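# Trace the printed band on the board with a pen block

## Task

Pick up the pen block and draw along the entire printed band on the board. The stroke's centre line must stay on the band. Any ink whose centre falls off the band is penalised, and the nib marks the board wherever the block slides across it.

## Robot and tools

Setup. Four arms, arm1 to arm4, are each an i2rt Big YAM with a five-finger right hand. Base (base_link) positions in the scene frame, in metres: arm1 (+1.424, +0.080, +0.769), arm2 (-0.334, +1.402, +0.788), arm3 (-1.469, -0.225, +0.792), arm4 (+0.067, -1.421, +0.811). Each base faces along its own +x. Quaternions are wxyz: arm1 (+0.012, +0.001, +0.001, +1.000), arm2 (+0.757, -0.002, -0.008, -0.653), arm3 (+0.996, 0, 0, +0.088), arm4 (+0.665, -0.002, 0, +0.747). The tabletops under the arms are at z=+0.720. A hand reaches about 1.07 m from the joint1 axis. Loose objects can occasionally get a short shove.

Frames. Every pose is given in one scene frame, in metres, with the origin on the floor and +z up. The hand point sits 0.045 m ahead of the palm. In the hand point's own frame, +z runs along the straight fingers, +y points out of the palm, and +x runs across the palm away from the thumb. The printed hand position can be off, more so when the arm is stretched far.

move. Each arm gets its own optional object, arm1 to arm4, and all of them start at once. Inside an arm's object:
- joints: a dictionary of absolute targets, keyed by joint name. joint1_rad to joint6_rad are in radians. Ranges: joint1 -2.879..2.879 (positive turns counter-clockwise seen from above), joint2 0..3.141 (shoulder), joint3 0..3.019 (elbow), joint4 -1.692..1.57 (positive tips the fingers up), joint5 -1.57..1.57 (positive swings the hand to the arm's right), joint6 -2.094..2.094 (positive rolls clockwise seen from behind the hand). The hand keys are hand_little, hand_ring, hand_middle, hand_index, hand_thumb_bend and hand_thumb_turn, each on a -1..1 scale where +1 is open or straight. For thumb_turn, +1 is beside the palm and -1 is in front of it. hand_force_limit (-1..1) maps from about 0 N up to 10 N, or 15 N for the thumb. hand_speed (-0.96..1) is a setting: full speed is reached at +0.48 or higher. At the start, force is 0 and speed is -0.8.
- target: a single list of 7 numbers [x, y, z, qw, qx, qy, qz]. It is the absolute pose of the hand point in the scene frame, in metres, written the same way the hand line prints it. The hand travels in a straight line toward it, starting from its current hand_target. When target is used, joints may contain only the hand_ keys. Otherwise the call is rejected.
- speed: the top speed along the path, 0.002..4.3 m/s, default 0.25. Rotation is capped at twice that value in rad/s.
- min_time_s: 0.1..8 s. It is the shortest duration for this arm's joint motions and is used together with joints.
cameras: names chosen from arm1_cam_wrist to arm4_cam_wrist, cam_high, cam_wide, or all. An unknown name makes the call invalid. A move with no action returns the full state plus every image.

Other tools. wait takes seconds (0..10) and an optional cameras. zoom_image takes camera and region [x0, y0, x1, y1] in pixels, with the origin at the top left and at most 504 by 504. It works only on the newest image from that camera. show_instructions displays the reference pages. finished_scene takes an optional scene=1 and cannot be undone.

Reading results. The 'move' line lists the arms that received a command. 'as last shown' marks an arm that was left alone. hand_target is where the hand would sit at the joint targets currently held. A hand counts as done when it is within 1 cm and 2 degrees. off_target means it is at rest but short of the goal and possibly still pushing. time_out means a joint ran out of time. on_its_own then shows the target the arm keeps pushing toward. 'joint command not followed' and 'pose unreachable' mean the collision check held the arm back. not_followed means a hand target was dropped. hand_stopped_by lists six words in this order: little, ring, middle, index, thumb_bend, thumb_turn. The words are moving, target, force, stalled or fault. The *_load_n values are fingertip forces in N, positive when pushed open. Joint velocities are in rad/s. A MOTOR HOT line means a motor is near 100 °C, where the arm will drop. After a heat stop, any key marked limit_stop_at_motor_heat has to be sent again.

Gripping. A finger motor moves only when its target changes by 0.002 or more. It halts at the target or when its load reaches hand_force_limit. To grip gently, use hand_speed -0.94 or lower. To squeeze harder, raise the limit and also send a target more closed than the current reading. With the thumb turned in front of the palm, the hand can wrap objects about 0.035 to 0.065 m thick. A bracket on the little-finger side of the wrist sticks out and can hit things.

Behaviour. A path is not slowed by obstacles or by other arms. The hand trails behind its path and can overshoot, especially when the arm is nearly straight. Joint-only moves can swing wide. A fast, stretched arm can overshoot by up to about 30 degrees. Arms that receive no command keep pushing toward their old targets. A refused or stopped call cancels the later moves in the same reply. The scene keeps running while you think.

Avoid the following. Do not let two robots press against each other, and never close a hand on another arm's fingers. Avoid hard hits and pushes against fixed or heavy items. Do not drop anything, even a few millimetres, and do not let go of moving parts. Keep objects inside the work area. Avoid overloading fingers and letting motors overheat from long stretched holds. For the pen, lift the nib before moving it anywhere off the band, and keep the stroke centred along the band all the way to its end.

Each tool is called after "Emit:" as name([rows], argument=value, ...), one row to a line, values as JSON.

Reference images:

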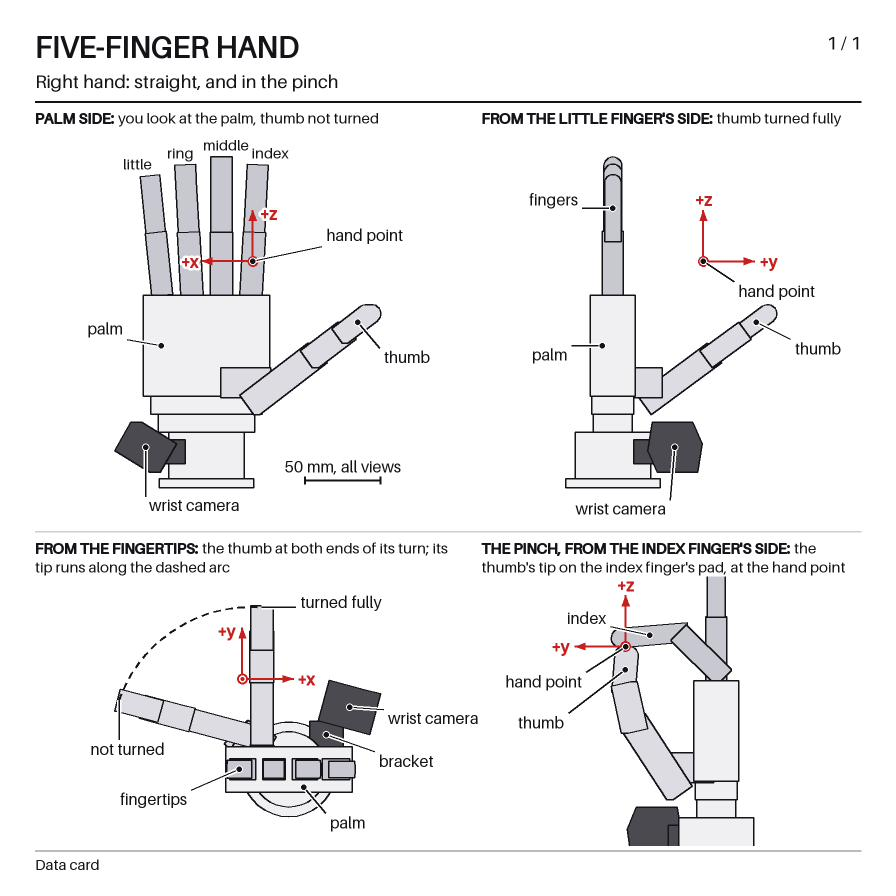

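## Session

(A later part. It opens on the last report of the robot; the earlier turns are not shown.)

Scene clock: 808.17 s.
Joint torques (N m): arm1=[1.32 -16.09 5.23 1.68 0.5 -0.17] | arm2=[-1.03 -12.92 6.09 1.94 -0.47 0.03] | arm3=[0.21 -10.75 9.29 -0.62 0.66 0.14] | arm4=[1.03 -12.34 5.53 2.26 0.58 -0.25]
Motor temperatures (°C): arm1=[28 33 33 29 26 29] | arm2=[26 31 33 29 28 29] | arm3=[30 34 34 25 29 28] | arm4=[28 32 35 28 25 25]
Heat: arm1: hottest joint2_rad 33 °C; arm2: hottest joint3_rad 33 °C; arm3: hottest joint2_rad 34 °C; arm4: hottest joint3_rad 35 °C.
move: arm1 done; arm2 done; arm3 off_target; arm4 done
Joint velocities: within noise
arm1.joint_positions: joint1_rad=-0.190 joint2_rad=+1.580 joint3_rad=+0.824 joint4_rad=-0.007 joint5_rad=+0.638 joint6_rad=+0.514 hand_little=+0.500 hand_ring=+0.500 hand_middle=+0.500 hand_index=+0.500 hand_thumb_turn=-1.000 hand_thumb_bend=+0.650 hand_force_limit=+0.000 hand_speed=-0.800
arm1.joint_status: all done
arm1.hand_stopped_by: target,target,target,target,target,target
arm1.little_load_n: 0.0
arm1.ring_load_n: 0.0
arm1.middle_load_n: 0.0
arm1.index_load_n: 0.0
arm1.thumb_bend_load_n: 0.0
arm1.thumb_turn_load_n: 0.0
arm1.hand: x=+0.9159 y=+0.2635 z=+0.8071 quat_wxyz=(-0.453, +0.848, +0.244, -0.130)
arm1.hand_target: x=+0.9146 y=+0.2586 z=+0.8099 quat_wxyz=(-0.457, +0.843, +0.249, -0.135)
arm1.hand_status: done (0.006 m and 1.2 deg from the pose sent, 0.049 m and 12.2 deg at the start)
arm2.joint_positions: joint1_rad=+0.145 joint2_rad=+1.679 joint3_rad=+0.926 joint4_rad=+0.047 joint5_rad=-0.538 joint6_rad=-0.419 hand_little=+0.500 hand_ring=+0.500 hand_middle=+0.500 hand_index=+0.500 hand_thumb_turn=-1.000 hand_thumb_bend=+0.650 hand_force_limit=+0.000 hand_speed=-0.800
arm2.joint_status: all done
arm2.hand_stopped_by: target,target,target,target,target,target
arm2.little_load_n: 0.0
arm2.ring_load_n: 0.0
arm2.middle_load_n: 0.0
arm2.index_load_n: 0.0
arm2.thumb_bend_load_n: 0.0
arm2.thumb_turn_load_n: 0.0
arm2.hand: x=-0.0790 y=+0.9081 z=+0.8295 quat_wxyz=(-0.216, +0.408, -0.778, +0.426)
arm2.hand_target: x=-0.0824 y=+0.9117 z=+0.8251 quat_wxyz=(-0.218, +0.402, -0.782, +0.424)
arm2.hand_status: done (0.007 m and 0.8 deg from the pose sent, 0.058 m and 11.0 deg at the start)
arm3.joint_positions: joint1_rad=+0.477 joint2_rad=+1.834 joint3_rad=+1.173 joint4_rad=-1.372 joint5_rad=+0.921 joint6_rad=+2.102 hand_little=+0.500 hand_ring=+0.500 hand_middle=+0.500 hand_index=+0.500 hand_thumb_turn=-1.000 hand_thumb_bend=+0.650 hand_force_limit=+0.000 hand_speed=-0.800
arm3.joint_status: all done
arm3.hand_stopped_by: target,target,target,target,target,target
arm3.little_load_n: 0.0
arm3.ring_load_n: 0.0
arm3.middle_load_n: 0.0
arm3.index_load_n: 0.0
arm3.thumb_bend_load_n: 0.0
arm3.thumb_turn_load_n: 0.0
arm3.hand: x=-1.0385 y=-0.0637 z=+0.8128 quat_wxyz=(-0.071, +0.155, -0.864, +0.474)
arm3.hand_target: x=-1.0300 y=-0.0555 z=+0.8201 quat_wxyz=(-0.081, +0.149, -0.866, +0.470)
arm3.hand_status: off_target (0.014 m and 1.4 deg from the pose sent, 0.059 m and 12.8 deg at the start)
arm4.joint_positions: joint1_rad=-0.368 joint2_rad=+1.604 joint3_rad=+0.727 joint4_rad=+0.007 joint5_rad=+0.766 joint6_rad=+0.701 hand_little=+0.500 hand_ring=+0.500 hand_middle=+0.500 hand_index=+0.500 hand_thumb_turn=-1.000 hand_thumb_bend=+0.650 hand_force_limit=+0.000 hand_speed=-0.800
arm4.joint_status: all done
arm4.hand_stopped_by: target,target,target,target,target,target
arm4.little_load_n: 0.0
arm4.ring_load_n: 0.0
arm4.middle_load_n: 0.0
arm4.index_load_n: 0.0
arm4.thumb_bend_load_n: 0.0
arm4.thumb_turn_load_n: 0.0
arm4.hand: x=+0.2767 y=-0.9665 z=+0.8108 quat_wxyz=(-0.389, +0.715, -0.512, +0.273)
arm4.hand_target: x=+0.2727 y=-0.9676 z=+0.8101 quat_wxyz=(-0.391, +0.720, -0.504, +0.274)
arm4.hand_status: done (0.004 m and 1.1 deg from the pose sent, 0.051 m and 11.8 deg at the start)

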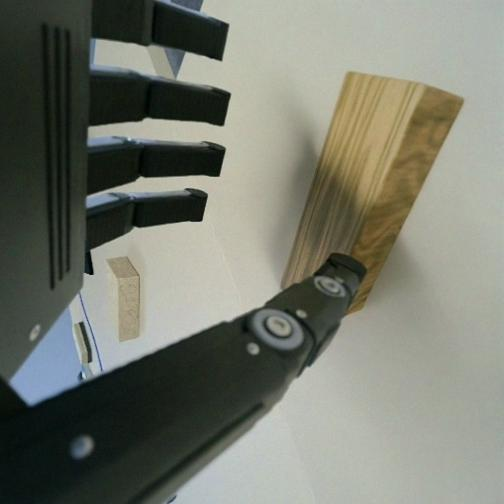

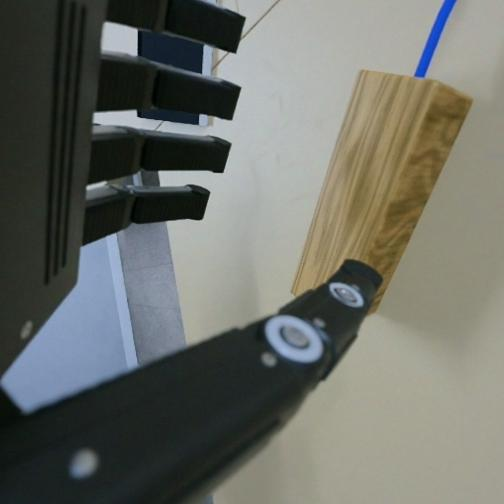

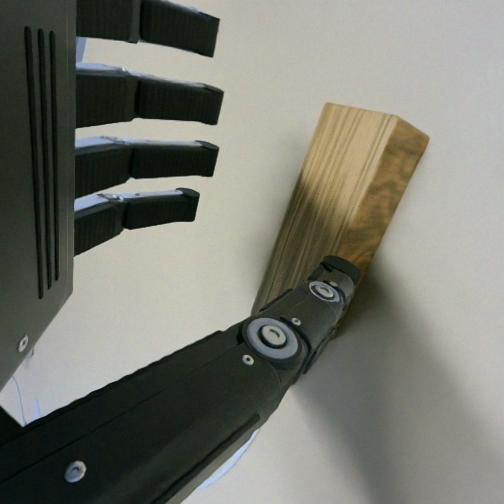

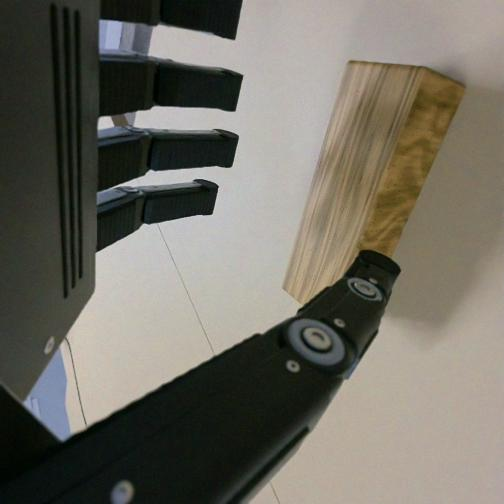

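Emit:
move(arm1={"target": [0.9154, 0.2511, 0.760, 0.4584, -0.8441, -0.2445, 0.1328], "speed": 0.06}, arm2={"target": [-0.0875, 0.9215, 0.774, 0.2203, -0.4057, 0.7795, -0.4233], "speed": 0.06}, arm3={"target": [-1.025, -0.046, 0.777, 0.0496, -0.1114, 0.9067, -0.4037], "speed": 0.06}, arm4={"target": [0.2659, -0.968, 0.765, 0.3921, -0.7220, 0.5009, -0.2720], "speed": 0.06}, cameras=["arm1_cam_wrist", "arm2_cam_wrist", "arm3_cam_wrist", "arm4_cam_wrist"])

Scene clock: 860.30 s.
Joint torques (N m): arm1=[1.32 -14.51 4.7 1.63 0.51 0.06] | arm2=[-1.2 -11.63 5.48 1.92 -0.48 -0.08] | arm3=[-0.67 -9.47 9.26 0.08 0.41 -0.06] | arm4=[1.2 -10.93 4.89 2.36 0.58 -0.13]
Motor temperatures (°C): arm1=[28 32 32 29 26 29] | arm2=[26 31 33 29 28 29] | arm3=[30 35 36 25 29 28] | arm4=[28 32 35 28 26 25]
Heat: arm1: hottest joint2_rad 32 °C; arm2: hottest joint3_rad 33 °C; arm3: hottest joint3_rad 36 °C; arm4: hottest joint3_rad 35 °C.
move: arm1 done; arm2 off_target; arm3 off_target; arm4 done
Joint velocities: within noise
arm1.joint_positions: joint1_rad=-0.172 joint2_rad=+1.670 joint3_rad=+0.782 joint4_rad=+0.129 joint5_rad=+0.661 joint6_rad=+0.517 hand_little=+0.500 hand_ring=+0.500 hand_middle=+0.500 hand_index=+0.500 hand_thumb_turn=-1.000 hand_thumb_bend=+0.650 hand_force_limit=+0.000 hand_speed=-0.800
arm1.joint_status: not commanded
arm1.hand_stopped_by: target,target,target,target,target,target
arm1.little_load_n: 0.0
arm1.ring_load_n: 0.0
arm1.middle_load_n: 0.0
arm1.index_load_n: 0.0
arm1.thumb_bend_load_n: 0.0
arm1.thumb_turn_load_n: 0.0
arm1.hand: x=+0.9165 y=+0.2574 z=+0.7669 quat_wxyz=(-0.460, +0.844, +0.244, -0.130)
arm1.hand_target: x=+0.9156 y=+0.2511 z=+0.7602 quat_wxyz=(-0.458, +0.844, +0.245, -0.133)
arm1.hand_status: done (0.009 m and 0.4 deg from the pose sent, 0.049 m and 0.8 deg at the start)
arm2.joint_positions: joint1_rad=+0.140 joint2_rad=+1.754 joint3_rad=+0.862 joint4_rad=+0.193 joint5_rad=-0.551 joint6_rad=-0.419 hand_little=+0.500 hand_ring=+0.500 hand_middle=+0.500 hand_index=+0.500 hand_thumb_turn=-1.000 hand_thumb_bend=+0.650 hand_force_limit=+0.000 hand_speed=-0.800
arm2.joint_status: not commanded
arm2.hand_stopped_by: target,target,target,target,target,target
arm2.little_load_n: 0.0
arm2.ring_load_n: 0.0
arm2.middle_load_n: 0.0
arm2.index_load_n: 0.0
arm2.thumb_bend_load_n: 0.0
arm2.thumb_turn_load_n: 0.0
arm2.hand: x=-0.0822 y=+0.9177 z=+0.7856 quat_wxyz=(-0.220, +0.408, -0.775, +0.429)
arm2.hand_target: x=-0.0874 y=+0.9217 z=+0.7742 quat_wxyz=(-0.220, +0.406, -0.780, +0.423)
arm2.hand_status: off_target (0.013 m and 0.8 deg from the pose sent, 0.058 m and 0.6 deg at the start)
arm3.joint_positions: joint1_rad=+0.444 joint2_rad=+1.861 joint3_rad=+1.180 joint4_rad=-1.279 joint5_rad=+0.769 joint6_rad=+2.099 hand_little=+0.500 hand_ring=+0.500 hand_middle=+0.500 hand_index=+0.500 hand_thumb_turn=-1.000 hand_thumb_bend=+0.650 hand_force_limit=+0.000 hand_speed=-0.800
arm3.joint_status: not commanded
arm3.hand_stopped_by: target,target,target,target,target,target
arm3.little_load_n: 0.0
arm3.ring_load_n: 0.0
arm3.middle_load_n: 0.0
arm3.index_load_n: 0.0
arm3.thumb_bend_load_n: 0.0
arm3.thumb_turn_load_n: 0.0
arm3.hand: x=-1.0360 y=-0.0503 z=+0.7820 quat_wxyz=(-0.049, +0.114, -0.905, +0.407)
arm3.hand_target: x=-1.0254 y=-0.0462 z=+0.7771 quat_wxyz=(-0.050, +0.112, -0.907, +0.404)
arm3.hand_status: off_target (0.013 m and 0.5 deg from the pose sent, 0.042 m and 10.9 deg at the start)
arm4.joint_positions: joint1_rad=-0.354 joint2_rad=+1.706 joint3_rad=+0.694 joint4_rad=+0.152 joint5_rad=+0.770 joint6_rad=+0.701 hand_little=+0.500 hand_ring=+0.500 hand_middle=+0.500 hand_index=+0.500 hand_thumb_turn=-1.000 hand_thumb_bend=+0.650 hand_force_limit=+0.000 hand_speed=-0.800
arm4.joint_status: not commanded
arm4.hand_stopped_by: target,target,target,target,target,target
arm4.little_load_n: 0.0
arm4.ring_load_n: 0.0
arm4.middle_load_n: 0.0
arm4.index_load_n: 0.0
arm4.thumb_bend_load_n: 0.0
arm4.thumb_turn_load_n: 0.0
arm4.hand: x=+0.2710 y=-0.9660 z=+0.7720 quat_wxyz=(-0.395, +0.716, -0.508, +0.270)
arm4.hand_target: x=+0.2659 y=-0.9682 z=+0.7651 quat_wxyz=(-0.392, +0.722, -0.501, +0.272)
arm4.hand_status: done (0.009 m and 1.2 deg from the pose sent, 0.047 m and 1.5 deg at the start)

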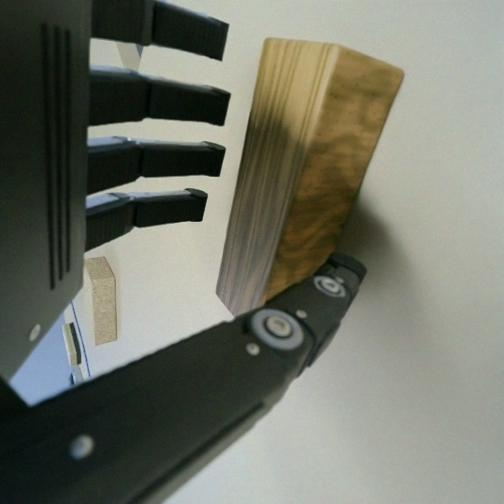

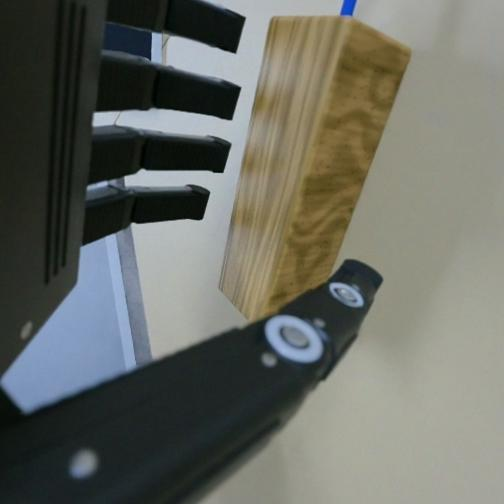

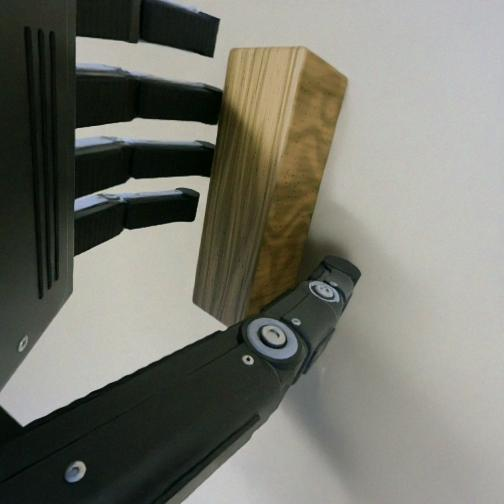

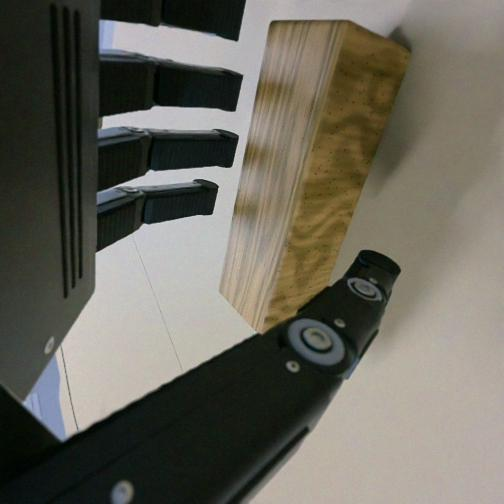

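Emit:
move(cameras=["all"])

Scene clock: 899.37 s.
Joint torques (N m): arm1=[1.44 -14.51 4.67 1.66 0.51 0.07] | arm2=[-1.2 -11.63 5.46 1.94 -0.48 -0.08] | arm3=[-0.44 -9.41 9.29 0.16 0.41 -0.12] | arm4=[1.03 -10.87 4.9 2.28 0.56 -0.16]
Motor temperatures (°C): arm1=[28 33 33 29 26 29] | arm2=[26 30 32 28 28 28] | arm3=[30 35 35 25 29 28] | arm4=[28 32 35 28 26 25]
Heat: arm1: hottest joint2_rad 33 °C; arm2: hottest joint3_rad 32 °C; arm3: hottest joint2_rad 35 °C; arm4: hottest joint3_rad 35 °C.
Joint velocities: within noise
arm1.joint_positions: joint1_rad=-0.172 joint2_rad=+1.670 joint3_rad=+0.782 joint4_rad=+0.129 joint5_rad=+0.661 joint6_rad=+0.517 hand_little=+0.500 hand_ring=+0.500 hand_middle=+0.500 hand_index=+0.500 hand_thumb_turn=-1.000 hand_thumb_bend=+0.650 hand_force_limit=+0.000 hand_speed=-0.800
arm1.joint_status: not commanded
arm1.hand_stopped_by: target,target,target,target,target,target
arm1.little_load_n: 0.0
arm1.ring_load_n: 0.0
arm1.middle_load_n: 0.0
arm1.index_load_n: 0.0
arm1.thumb_bend_load_n: 0.0
arm1.thumb_turn_load_n: 0.0
arm1.hand: x=+0.9165 y=+0.2574 z=+0.7669 quat_wxyz=(-0.460, +0.844, +0.244, -0.130) (m; scene frame)
arm1.hand_target: x=+0.9156 y=+0.2511 z=+0.7602 quat_wxyz=(-0.458, +0.844, +0.245, -0.133) (m; scene frame)
arm1.hand_status: done (0.009 m and 0.4 deg from the pose sent, 0.049 m and 0.8 deg at the start)
arm2.joint_positions: joint1_rad=+0.140 joint2_rad=+1.754 joint3_rad=+0.862 joint4_rad=+0.193 joint5_rad=-0.551 joint6_rad=-0.419 hand_little=+0.500 hand_ring=+0.500 hand_middle=+0.500 hand_index=+0.500 hand_thumb_turn=-1.000 hand_thumb_bend=+0.650 hand_force_limit=+0.000 hand_speed=-0.800
arm2.joint_status: not commanded
arm2.hand_stopped_by: target,target,target,target,target,target
arm2.little_load_n: 0.0
arm2.ring_load_n: 0.0
arm2.middle_load_n: 0.0
arm2.index_load_n: 0.0
arm2.thumb_bend_load_n: 0.0
arm2.thumb_turn_load_n: 0.0
arm2.hand: x=-0.0822 y=+0.9177 z=+0.7856 quat_wxyz=(-0.220, +0.408, -0.775, +0.429) (m; scene frame)
arm2.hand_target: x=-0.0874 y=+0.9217 z=+0.7742 quat_wxyz=(-0.220, +0.406, -0.780, +0.423) (m; scene frame)
arm2.hand_status: off_target (0.013 m and 0.8 deg from the pose sent, 0.058 m and 0.6 deg at the start)
arm3.joint_positions: joint1_rad=+0.444 joint2_rad=+1.861 joint3_rad=+1.180 joint4_rad=-1.279 joint5_rad=+0.769 joint6_rad=+2.099 hand_little=+0.500 hand_ring=+0.500 hand_middle=+0.500 hand_index=+0.500 hand_thumb_turn=-1.000 hand_thumb_bend=+0.650 hand_force_limit=+0.000 hand_speed=-0.800
arm3.joint_status: not commanded
arm3.hand_stopped_by: target,target,target,target,target,target
arm3.little_load_n: 0.0
arm3.ring_load_n: 0.0
arm3.middle_load_n: 0.0
arm3.index_load_n: 0.0
arm3.thumb_bend_load_n: -0.5
arm3.thumb_turn_load_n: 0.0
arm3.hand: x=-1.0360 y=-0.0503 z=+0.7820 quat_wxyz=(-0.049, +0.114, -0.905, +0.407) (m; scene frame)
arm3.hand_target: x=-1.0254 y=-0.0462 z=+0.7771 quat_wxyz=(-0.050, +0.112, -0.907, +0.404) (m; scene frame)
arm3.hand_status: off_target (0.013 m and 0.5 deg from the pose sent, 0.042 m and 10.9 deg at the start)
arm4.joint_positions: joint1_rad=-0.354 joint2_rad=+1.706 joint3_rad=+0.694 joint4_rad=+0.152 joint5_rad=+0.770 joint6_rad=+0.701 hand_little=+0.500 hand_ring=+0.500 hand_middle=+0.500 hand_index=+0.500 hand_thumb_turn=-1.000 hand_thumb_bend=+0.650 hand_force_limit=+0.000 hand_speed=-0.800
arm4.joint_status: not commanded
arm4.hand_stopped_by: target,target,target,target,target,target
arm4.little_load_n: 0.0
arm4.ring_load_n: 0.0
arm4.middle_load_n: 0.0
arm4.index_load_n: -0.5
arm4.thumb_bend_load_n: 0.5
arm4.thumb_turn_load_n: 0.0
arm4.hand: x=+0.2710 y=-0.9660 z=+0.7720 quat_wxyz=(-0.395, +0.716, -0.508, +0.270) (m; scene frame)
arm4.hand_target: x=+0.2659 y=-0.9682 z=+0.7651 quat_wxyz=(-0.392, +0.722, -0.501, +0.272) (m; scene frame)
arm4.hand_status: done (0.009 m and 1.2 deg from the pose sent, 0.047 m and 1.5 deg at the start)
pictures: arm1_cam_wrist, arm2_cam_wrist, arm3_cam_wrist, arm4_cam_wrist, cam_high, cam_wide

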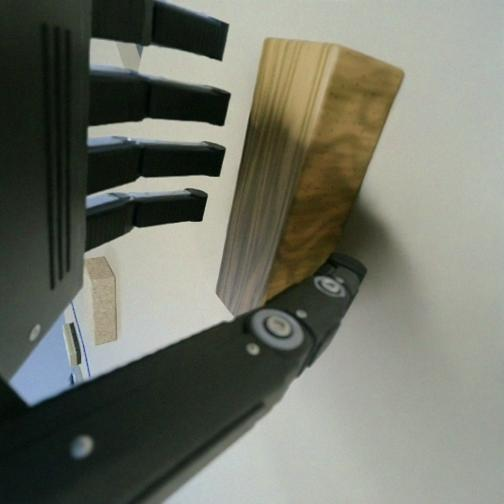

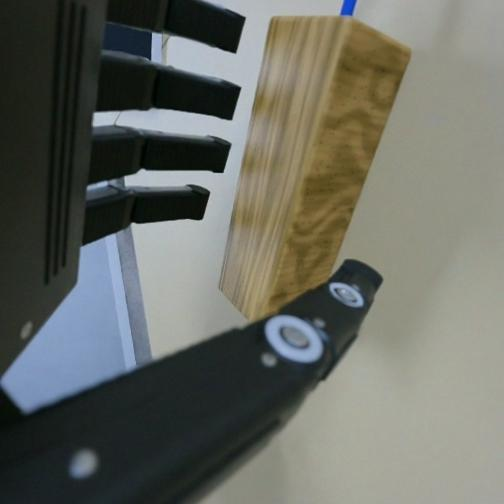

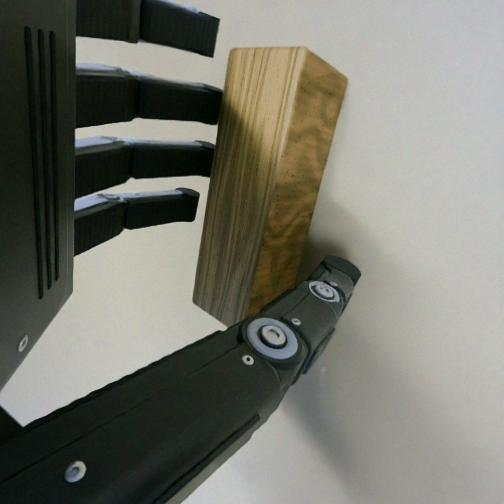

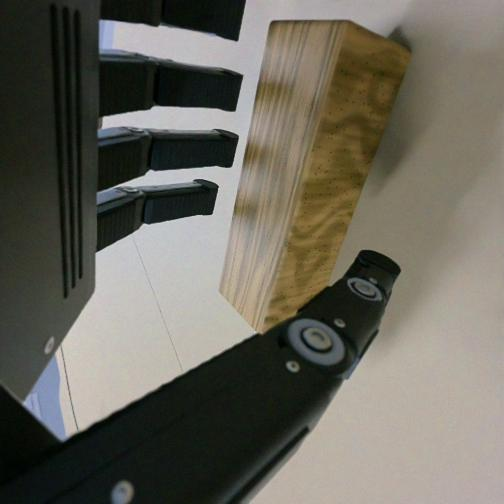

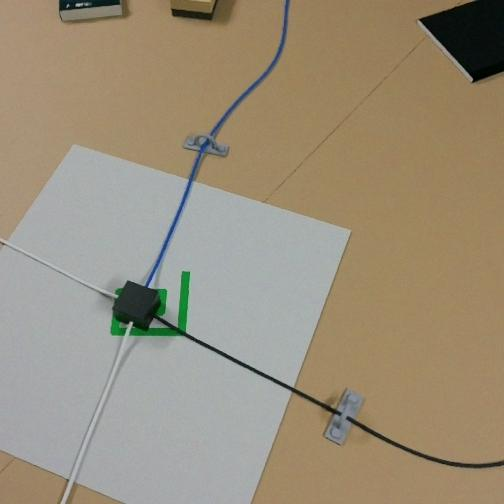

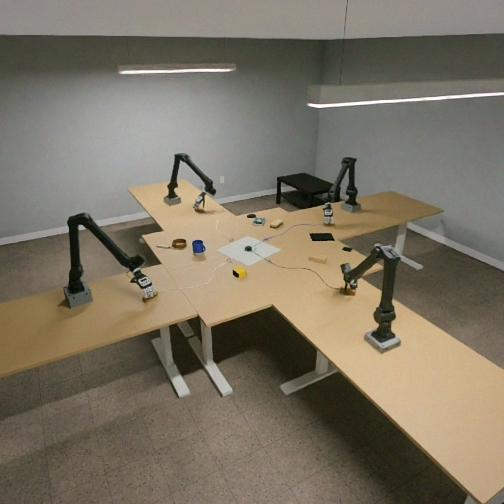

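Emit:
move(arm1={"joints": {"hand_speed": -0.85, "hand_force_limit": -0.2, "hand_little": 0.08, "hand_ring": 0.08, "hand_middle": 0.08, "hand_index": 0.08}}, arm2={"joints": {"hand_speed": -0.85, "hand_force_limit": -0.2, "hand_little": 0.08, "hand_ring": 0.08, "hand_middle": 0.08, "hand_index": 0.08}}, arm3={"joints": {"hand_speed": -0.85, "hand_force_limit": -0.2, "hand_little": 0.08, "hand_ring": 0.08, "hand_middle": 0.08, "hand_index": 0.08}}, arm4={"joints": {"hand_speed": -0.85, "hand_force_limit": -0.2, "hand_little": 0.08, "hand_ring": 0.08, "hand_middle": 0.08, "hand_index": 0.08}}, cameras=["arm1_cam_wrist", "arm2_cam_wrist", "arm3_cam_wrist", "arm4_cam_wrist", "cam_high"])

Scene clock: 910.17 s.
Joint torques (N m): arm1=[1.38 -14.51 4.7 1.65 0.48 0.06] | arm2=[-1.2 -11.69 5.45 1.88 -0.46 -0.08] | arm3=[-0.79 -9.35 9.18 0.28 0.42 0.01] | arm4=[1.2 -11.22 4.96 2.19 0.53 -0.16]
Motor temperatures (°C): arm1=[28 33 33 29 26 29] | arm2=[26 30 32 28 28 28] | arm3=[30 35 35 25 29 28] | arm4=[28 32 35 28 26 25]
Heat: arm1: hottest joint2_rad 33 °C; arm2: hottest joint3_rad 32 °C; arm3: hottest joint2_rad 35 °C; arm4: hottest joint3_rad 35 °C.
move: arm1 done; arm2 done; arm3 done; arm4 done
Joint velocities: within noise
arm1.joint_positions: joint1_rad=-0.172 joint2_rad=+1.670 joint3_rad=+0.782 joint4_rad=+0.129 joint5_rad=+0.661 joint6_rad=+0.517 hand_little=+0.080 hand_ring=+0.080 hand_middle=+0.080 hand_index=+0.080 hand_thumb_turn=-1.000 hand_thumb_bend=+0.650 hand_force_limit=-0.200 hand_speed=-0.850
arm1.joint_status: all done
arm1.hand_stopped_by: target,target,target,target,target,target
arm1.little_load_n: 0.0
arm1.ring_load_n: 0.0
arm1.middle_load_n: 1.0
arm1.index_load_n: 0.0
arm1.thumb_bend_load_n: 0.0
arm1.thumb_turn_load_n: 0.0
arm1.hand: x=+0.9166 y=+0.2575 z=+0.7670 quat_wxyz=(-0.460, +0.844, +0.244, -0.130)
arm1.hand_target: x=+0.9156 y=+0.2511 z=+0.7602 quat_wxyz=(-0.458, +0.844, +0.245, -0.133)
arm1.hand_status: not commanded
arm2.joint_positions: joint1_rad=+0.140 joint2_rad=+1.754 joint3_rad=+0.862 joint4_rad=+0.195 joint5_rad=-0.551 joint6_rad=-0.419 hand_little=+0.080 hand_ring=+0.080 hand_middle=+0.080 hand_index=+0.080 hand_thumb_turn=-1.000 hand_thumb_bend=+0.650 hand_force_limit=-0.200 hand_speed=-0.850
arm2.joint_status: all done
arm2.hand_stopped_by: target,target,target,target,target,target
arm2.little_load_n: 0.0
arm2.ring_load_n: 0.0
arm2.middle_load_n: 0.0
arm2.index_load_n: 0.0
arm2.thumb_bend_load_n: 0.0
arm2.thumb_turn_load_n: 0.0
arm2.hand: x=-0.0821 y=+0.9174 z=+0.7859 quat_wxyz=(-0.220, +0.408, -0.775, +0.430)
arm2.hand_target: x=-0.0874 y=+0.9217 z=+0.7742 quat_wxyz=(-0.220, +0.406, -0.780, +0.423)
arm2.hand_status: not commanded
arm3.joint_positions: joint1_rad=+0.443 joint2_rad=+1.861 joint3_rad=+1.180 joint4_rad=-1.279 joint5_rad=+0.769 joint6_rad=+2.099 hand_little=+0.080 hand_ring=+0.080 hand_middle=+0.080 hand_index=+0.080 hand_thumb_turn=-1.000 hand_thumb_bend=+0.650 hand_force_limit=-0.200 hand_speed=-0.850
arm3.joint_status: all done
arm3.hand_stopped_by: target,target,target,target,target,target
arm3.little_load_n: 0.0
arm3.ring_load_n: 0.0
arm3.middle_load_n: 0.5
arm3.index_load_n: 0.0
arm3.thumb_bend_load_n: 0.0
arm3.thumb_turn_load_n: 0.0
arm3.hand: x=-1.0358 y=-0.0508 z=+0.7820 quat_wxyz=(-0.049, +0.114, -0.905, +0.407)
arm3.hand_target: x=-1.0254 y=-0.0462 z=+0.7771 quat_wxyz=(-0.050, +0.111, -0.907, +0.404)
arm3.hand_status: not commanded
arm4.joint_positions: joint1_rad=-0.354 joint2_rad=+1.706 joint3_rad=+0.694 joint4_rad=+0.153 joint5_rad=+0.771 joint6_rad=+0.701 hand_little=+0.080 hand_ring=+0.080 hand_middle=+0.080 hand_index=+0.080 hand_thumb_turn=-1.000 hand_thumb_bend=+0.650 hand_force_limit=-0.200 hand_speed=-0.850
arm4.joint_status: all done
arm4.hand_stopped_by: target,target,target,target,target,target
arm4.little_load_n: 0.0
arm4.ring_load_n: 0.0
arm4.middle_load_n: 0.5
arm4.index_load_n: 0.0
arm4.thumb_bend_load_n: 0.0
arm4.thumb_turn_load_n: 0.0
arm4.hand: x=+0.2714 y=-0.9659 z=+0.7723 quat_wxyz=(-0.395, +0.715, -0.509, +0.271)
arm4.hand_target: x=+0.2659 y=-0.9682 z=+0.7651 quat_wxyz=(-0.392, +0.722, -0.501, +0.272)
arm4.hand_status: not commanded

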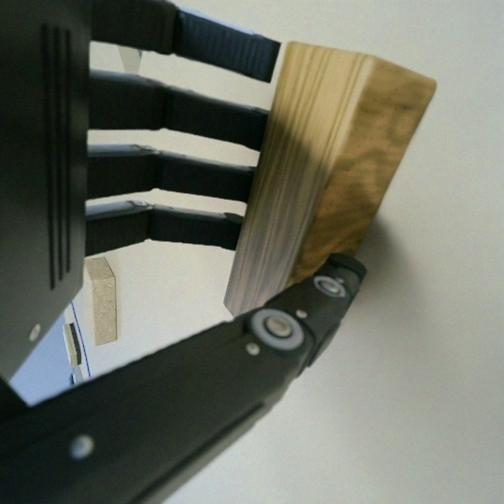

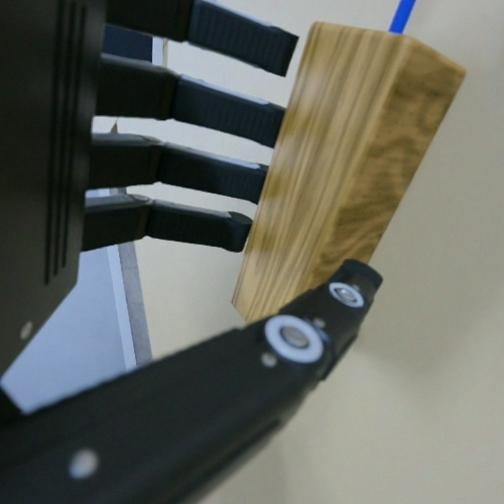

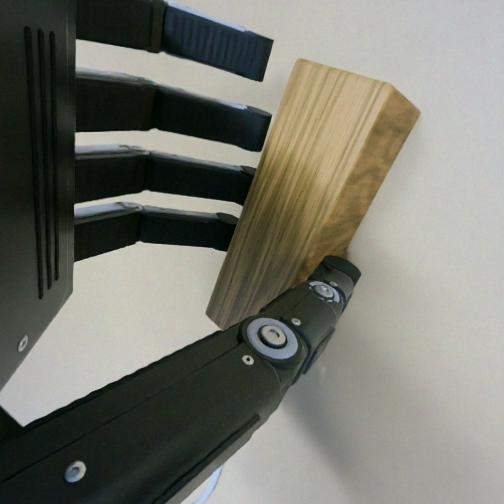

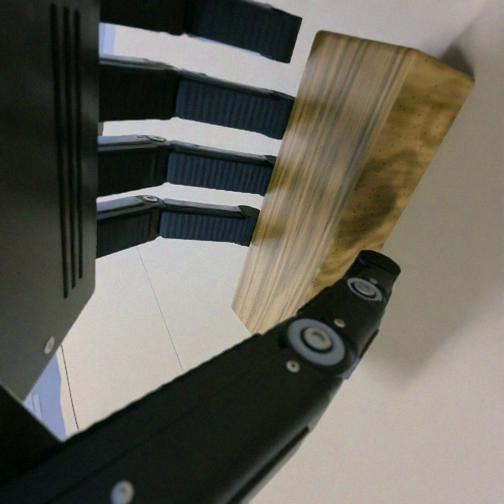

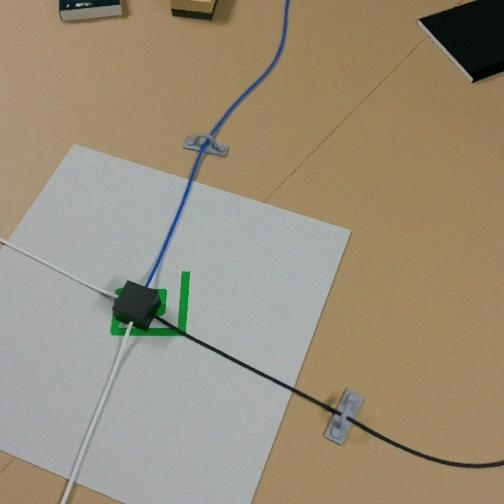

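Emit:
move(arm1={"joints": {"hand_thumb_bend": 0.1}}, arm2={"joints": {"hand_thumb_bend": 0.1}}, arm3={"joints": {"hand_thumb_bend": 0.1}}, arm4={"joints": {"hand_thumb_bend": 0.1}}, cameras=["arm1_cam_wrist", "arm2_cam_wrist", "arm3_cam_wrist", "arm4_cam_wrist", "cam_high"])

Scene clock: 921.30 s.
Joint torques (N m): arm1=[1.32 -14.51 4.7 1.65 0.46 0.06] | arm2=[-1.14 -11.69 5.46 1.87 -0.4 -0.08] | arm3=[-1.03 -9.76 9.29 0.34 0.44 -0.04] | arm4=[1.03 -10.75 4.86 2.24 0.47 -0.17]
Motor temperatures (°C): arm1=[28 33 32 29 26 29] | arm2=[26 30 32 28 28 28] | arm3=[30 35 35 25 29 28] | arm4=[28 32 35 28 26 25]
Heat: arm1: hottest joint2_rad 33 °C; arm2: hottest joint3_rad 32 °C; arm3: hottest joint2_rad 35 °C; arm4: hottest joint3_rad 35 °C.
move: arm1 off_target; arm2 off_target; arm3 done; arm4 off_target
Joint velocities: within noise
arm1.joint_positions: joint1_rad=-0.171 joint2_rad=+1.670 joint3_rad=+0.782 joint4_rad=+0.129 joint5_rad=+0.662 joint6_rad=+0.517 hand_little=+0.080 hand_ring=+0.080 hand_middle=+0.081 hand_index=+0.080 hand_thumb_turn=-1.000 hand_thumb_bend=+0.439 hand_force_limit=-0.200 hand_speed=-0.850
arm1.joint_status: hand_thumb_bend off_target (ended at +0.439, target +0.100)
arm1.hand_stopped_by: target,target,target,target,force,target
arm1.little_load_n: 0.0
arm1.ring_load_n: 0.0
arm1.middle_load_n: 5.5
arm1.index_load_n: 1.0
arm1.thumb_bend_load_n: 6.0
arm1.thumb_turn_load_n: 1.0
arm1.hand: x=+0.9165 y=+0.2572 z=+0.7670 quat_wxyz=(-0.460, +0.844, +0.244, -0.130)
arm1.hand_target: x=+0.9156 y=+0.2511 z=+0.7602 quat_wxyz=(-0.458, +0.844, +0.245, -0.133)
arm1.hand_status: not commanded
arm2.joint_positions: joint1_rad=+0.138 joint2_rad=+1.754 joint3_rad=+0.862 joint4_rad=+0.195 joint5_rad=-0.552 joint6_rad=-0.419 hand_little=+0.080 hand_ring=+0.080 hand_middle=+0.081 hand_index=+0.080 hand_thumb_turn=-1.000 hand_thumb_bend=+0.377 hand_force_limit=-0.200 hand_speed=-0.850
arm2.joint_status: hand_thumb_bend off_target (ended at +0.377, target +0.100)
arm2.hand_stopped_by: target,target,target,target,force,target
arm2.little_load_n: 0.0
arm2.ring_load_n: 1.5
arm2.middle_load_n: 4.5
arm2.index_load_n: 2.0
arm2.thumb_bend_load_n: 6.5
arm2.thumb_turn_load_n: 1.0
arm2.hand: x=-0.0824 y=+0.9173 z=+0.7860 quat_wxyz=(-0.220, +0.408, -0.775, +0.430)
arm2.hand_target: x=-0.0875 y=+0.9216 z=+0.7743 quat_wxyz=(-0.220, +0.406, -0.780, +0.423)
arm2.hand_status: not commanded
arm3.joint_positions: joint1_rad=+0.443 joint2_rad=+1.861 joint3_rad=+1.180 joint4_rad=-1.279 joint5_rad=+0.769 joint6_rad=+2.099 hand_little=+0.080 hand_ring=+0.080 hand_middle=+0.080 hand_index=+0.080 hand_thumb_turn=-1.000 hand_thumb_bend=+0.100 hand_force_limit=-0.200 hand_speed=-0.850
arm3.joint_status: all done
arm3.hand_stopped_by: target,target,target,target,target,target
arm3.little_load_n: 0.0
arm3.ring_load_n: 0.0
arm3.middle_load_n: 0.5
arm3.index_load_n: 0.5
arm3.thumb_bend_load_n: 0.0
arm3.thumb_turn_load_n: 0.0
arm3.hand: x=-1.0358 y=-0.0508 z=+0.7820 quat_wxyz=(-0.049, +0.114, -0.905, +0.407)
arm3.hand_target: x=-1.0254 y=-0.0462 z=+0.7771 quat_wxyz=(-0.050, +0.111, -0.907, +0.404)
arm3.hand_status: not commanded
arm4.joint_positions: joint1_rad=-0.354 joint2_rad=+1.706 joint3_rad=+0.694 joint4_rad=+0.153 joint5_rad=+0.772 joint6_rad=+0.701 hand_little=+0.080 hand_ring=+0.080 hand_middle=+0.081 hand_index=+0.080 hand_thumb_turn=-1.000 hand_thumb_bend=+0.442 hand_force_limit=-0.200 hand_speed=-0.850
arm4.joint_status: hand_thumb_bend off_target (ended at +0.442, target +0.100)
arm4.hand_stopped_by: target,target,target,target,force,target
arm4.little_load_n: 0.0
arm4.ring_load_n: 0.0
arm4.middle_load_n: 6.5
arm4.index_load_n: 2.0
arm4.thumb_bend_load_n: 7.0
arm4.thumb_turn_load_n: 0.5
arm4.hand: x=+0.2714 y=-0.9660 z=+0.7723 quat_wxyz=(-0.395, +0.715, -0.509, +0.271)
arm4.hand_target: x=+0.2659 y=-0.9682 z=+0.7651 quat_wxyz=(-0.392, +0.722, -0.501, +0.272)
arm4.hand_status: not commanded

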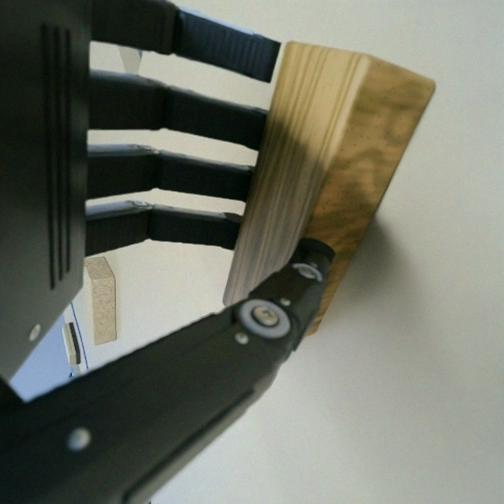

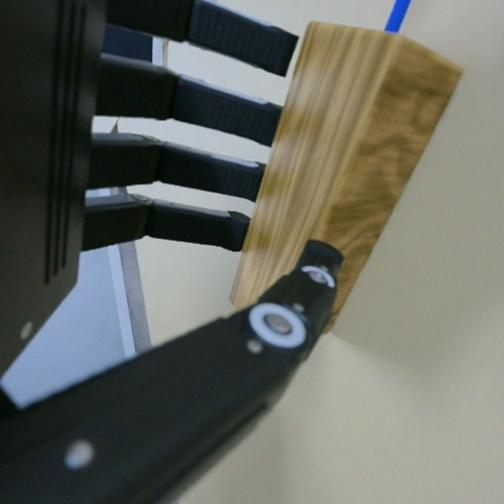

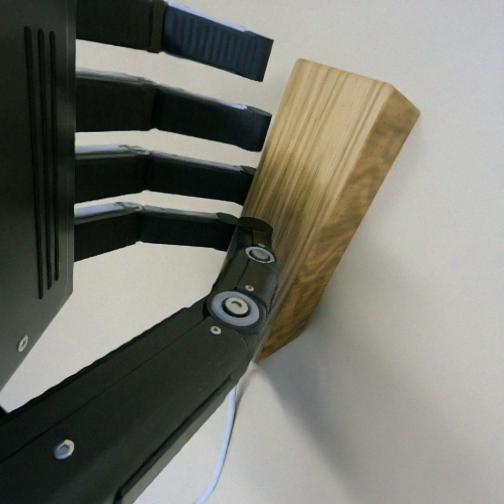

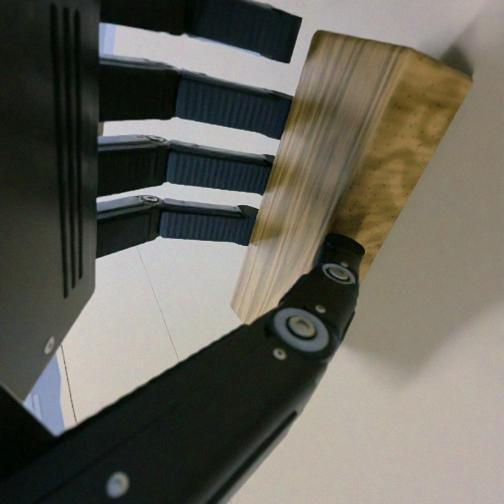

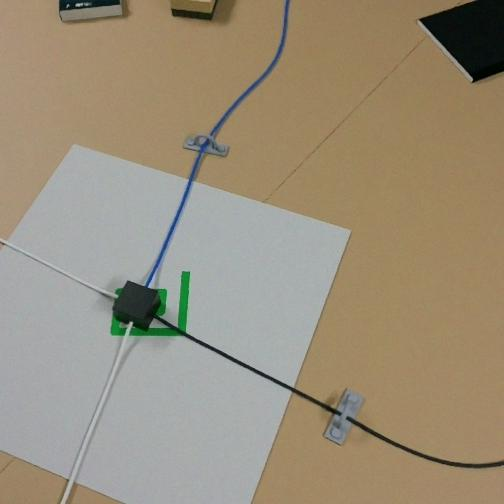

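Emit:
zoom_image(camera="arm3_cam_wrist", region=[130, 120, 480, 470])

Emit:
zoom_image(camera="arm1_cam_wrist", region=[130, 120, 480, 470])

Scaled by 1.440 from the camera's image (finer frame: 720x720).

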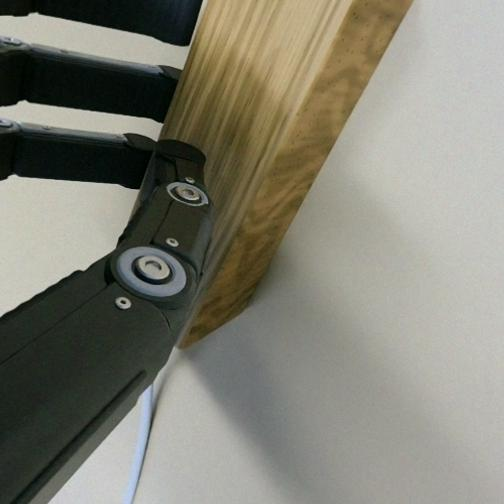

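Scaled by 1.440 from the camera's image (finer frame: 720x720).

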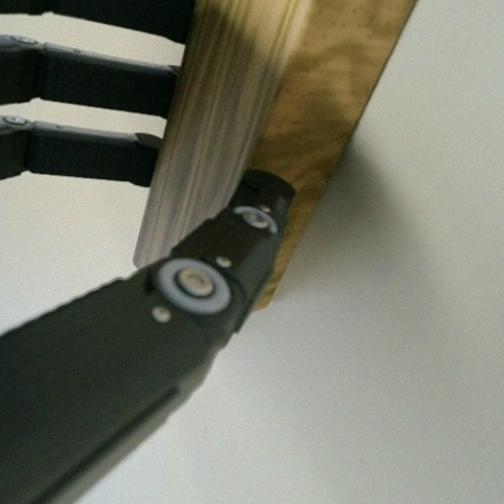

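Emit:
move(arm3={"joints": {"hand_thumb_bend": 0.7, "hand_little": 0.35, "hand_ring": 0.35, "hand_middle": 0.35, "hand_index": 0.35}})

Emit:
move(arm3={"target": [-1.0254, -0.0462, 0.7670, 0.0496, -0.1114, 0.9067, -0.4037], "speed": 0.03}, cameras=["arm3_cam_wrist"])

Scene clock: 970.47 s.
Joint torques (N m): arm1=[1.32 -14.45 4.68 1.66 0.47 0.07] | arm2=[-1.14 -11.69 5.48 1.88 -0.4 -0.08] | arm3=[-0.73 -9.52 9.36 0.23 0.42 -0.09] | arm4=[1.14 -10.7 4.83 2.24 0.47 -0.16]
Motor temperatures (°C): arm1=[28 33 32 29 26 29] | arm2=[26 30 32 28 28 28] | arm3=[30 34 35 25 29 28] | arm4=[28 32 34 28 26 25]
Heat: arm1: hottest joint2_rad 33 °C; arm2: hottest joint3_rad 32 °C; arm3: hottest joint3_rad 35 °C; arm4: hottest joint3_rad 34 °C.
move: arm3 done
Joint velocities: within noise
arm1, arm2, arm4: as last shown
arm1.thumb_bend_load_n: 5.5
arm2.middle_load_n: 4.0
arm3.joint_positions: joint1_rad=+0.443 joint2_rad=+1.861 joint3_rad=+1.180 joint4_rad=-1.279 joint5_rad=+0.769 joint6_rad=+2.099 hand_little=+0.350 hand_ring=+0.350 hand_middle=+0.350 hand_index=+0.350 hand_thumb_turn=-1.000 hand_thumb_bend=+0.700 hand_force_limit=-0.200 hand_speed=-0.850
arm3.joint_status: all done
arm3.hand_stopped_by: target,target,target,target,target,target
arm3.little_load_n: 0.0
arm3.ring_load_n: 0.0
arm3.middle_load_n: 0.0
arm3.index_load_n: 0.0
arm3.thumb_bend_load_n: 0.0
arm3.thumb_turn_load_n: 0.0
arm3.hand: x=-1.0358 y=-0.0508 z=+0.7820 quat_wxyz=(-0.049, +0.114, -0.905, +0.407)
arm3.hand_target: x=-1.0254 y=-0.0462 z=+0.7771 quat_wxyz=(-0.050, +0.112, -0.907, +0.404)
arm3.hand_status: not commanded
arm4.thumb_bend_load_n: 6.5
arm4.thumb_turn_load_n: 0.0
pictures: none

Scene clock: 971.43 s.
Joint torques (N m): arm1=[1.38 -14.51 4.72 1.65 0.46 0.06] | arm2=[-1.08 -11.69 5.48 1.87 -0.39 -0.07] | arm3=[-0.56 -8.94 8.58 0.12 0.47 -0.05] | arm4=[1.49 -10.99 4.92 2.22 0.48 -0.19]
Motor temperatures (°C): arm1=[28 33 32 29 26 29] | arm2=[26 30 32 28 28 28] | arm3=[30 34 35 25 29 28] | arm4=[28 32 34 28 26 25]
Heat: arm1: hottest joint2_rad 33 °C; arm2: hottest joint3_rad 32 °C; arm3: hottest joint3_rad 35 °C; arm4: hottest joint3_rad 34 °C.
move: arm3 off_target
Joint velocities: within noise
arm1, arm2, arm4: as last shown
arm1.index_load_n: 1.5
arm1.thumb_bend_load_n: 6.0
arm3.joint_positions: joint1_rad=+0.443 joint2_rad=+1.878 joint3_rad=+1.180 joint4_rad=-1.255 joint5_rad=+0.769 joint6_rad=+2.099 hand_little=+0.350 hand_ring=+0.350 hand_middle=+0.350 hand_index=+0.350 hand_thumb_turn=-1.000 hand_thumb_bend=+0.700 hand_force_limit=-0.200 hand_speed=-0.850
arm3.joint_status: not commanded
arm3.hand_stopped_by: target,target,target,target,target,target
arm3.little_load_n: 0.0
arm3.ring_load_n: 0.0
arm3.middle_load_n: 0.0
arm3.index_load_n: 0.0
arm3.thumb_bend_load_n: 0.0
arm3.thumb_turn_load_n: 0.0
arm3.hand: x=-1.0331 y=-0.0488 z=+0.7740 quat_wxyz=(-0.052, +0.112, -0.906, +0.405)
arm3.hand_target: x=-1.0257 y=-0.0464 z=+0.7671 quat_wxyz=(-0.050, +0.111, -0.907, +0.404)
arm3.hand_status: off_target (0.011 m and 0.3 deg from the pose sent, 0.019 m and 0.5 deg at the start)
arm4.thumb_turn_load_n: 0.5

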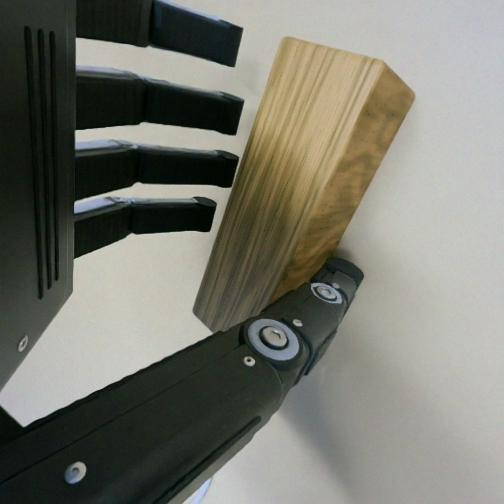

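Emit:
move(arm3={"joints": {"hand_little": 0.08, "hand_ring": 0.08, "hand_middle": 0.08, "hand_index": 0.08}})

Emit:
move(arm3={"joints": {"hand_thumb_bend": 0.12}}, cameras=["arm3_cam_wrist"])

Scene clock: 977.13 s.
Joint torques (N m): arm1=[1.26 -14.51 4.67 1.66 0.46 0.06] | arm2=[-1.14 -11.63 5.45 1.87 -0.4 -0.08] | arm3=[-0.85 -9.76 8.47 0.24 0.43 -0.07] | arm4=[1.32 -11.11 4.77 2.22 0.48 -0.18]
Motor temperatures (°C): arm1=[28 33 32 29 26 29] | arm2=[26 30 32 28 28 28] | arm3=[30 34 35 25 29 28] | arm4=[28 32 34 28 26 25]
Heat: arm1: hottest joint2_rad 33 °C; arm2: hottest joint3_rad 32 °C; arm3: hottest joint3_rad 35 °C; arm4: hottest joint3_rad 34 °C.
move: arm3 done
Joint velocities: within noise
arm1, arm2, arm4: as last shown
arm1.little_load_n: -0.5
arm1.index_load_n: 1.0
arm1.thumb_bend_load_n: 5.5
arm1.thumb_turn_load_n: 0.5
arm2.thumb_turn_load_n: 1.5
arm3.joint_positions: joint1_rad=+0.443 joint2_rad=+1.878 joint3_rad=+1.180 joint4_rad=-1.255 joint5_rad=+0.769 joint6_rad=+2.099 hand_little=+0.080 hand_ring=+0.080 hand_middle=+0.080 hand_index=+0.080 hand_thumb_turn=-1.000 hand_thumb_bend=+0.700 hand_force_limit=-0.200 hand_speed=-0.850
arm3.joint_status: all done
arm3.hand_stopped_by: target,target,target,target,target,target
arm3.little_load_n: 0.0
arm3.ring_load_n: 0.0
arm3.middle_load_n: 0.5
arm3.index_load_n: 0.0
arm3.thumb_bend_load_n: 0.0
arm3.thumb_turn_load_n: 0.0
arm3.hand: x=-1.0330 y=-0.0489 z=+0.7739 quat_wxyz=(-0.052, +0.112, -0.906, +0.405)
arm3.hand_target: x=-1.0257 y=-0.0465 z=+0.7671 quat_wxyz=(-0.050, +0.111, -0.907, +0.404)
arm3.hand_status: not commanded
arm4.index_load_n: 2.5
arm4.thumb_turn_load_n: 0.0
pictures: none

Scene clock: 979.70 s.
Joint torques (N m): arm1=[1.38 -14.51 4.68 1.65 0.46 0.06] | arm2=[-1.08 -11.69 5.45 1.89 -0.4 -0.08] | arm3=[-0.79 -9.64 8.61 0.24 0.32 -0.07] | arm4=[1.38 -10.99 4.86 2.24 0.49 -0.19]
Motor temperatures (°C): arm1=[28 33 32 29 26 29] | arm2=[26 30 32 28 28 28] | arm3=[30 34 35 25 29 28] | arm4=[28 32 34 28 26 25]
Heat: arm1: hottest joint2_rad 33 °C; arm2: hottest joint3_rad 32 °C; arm3: hottest joint3_rad 35 °C; arm4: hottest joint3_rad 34 °C.
move: arm3 off_target
Joint velocities: within noise
arm1, arm2, arm4: as last shown
arm1.little_load_n: 0.0
arm1.index_load_n: 1.5
arm1.thumb_turn_load_n: 1.0
arm2.thumb_turn_load_n: 1.0
arm3.joint_positions: joint1_rad=+0.443 joint2_rad=+1.878 joint3_rad=+1.180 joint4_rad=-1.255 joint5_rad=+0.772 joint6_rad=+2.099 hand_little=+0.080 hand_ring=+0.080 hand_middle=+0.081 hand_index=+0.080 hand_thumb_turn=-1.000 hand_thumb_bend=+0.419 hand_force_limit=-0.200 hand_speed=-0.850
arm3.joint_status: hand_thumb_bend off_target (ended at +0.419, target +0.120)
arm3.hand_stopped_by: target,target,target,target,force,target
arm3.little_load_n: 0.0
arm3.ring_load_n: 0.5
arm3.middle_load_n: 5.0
arm3.index_load_n: 1.5
arm3.thumb_bend_load_n: 6.0
arm3.thumb_turn_load_n: 0.0
arm3.hand: x=-1.0327 y=-0.0492 z=+0.7742 quat_wxyz=(-0.052, +0.113, -0.905, +0.406)
arm3.hand_target: x=-1.0257 y=-0.0465 z=+0.7671 quat_wxyz=(-0.049, +0.111, -0.907, +0.404)
arm3.hand_status: not commanded
arm4.index_load_n: 2.0
arm4.thumb_bend_load_n: 7.0

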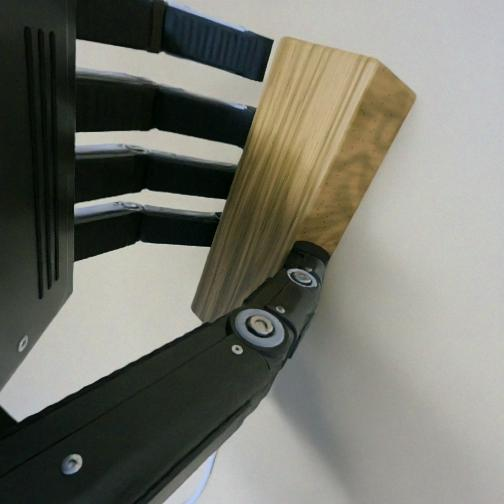

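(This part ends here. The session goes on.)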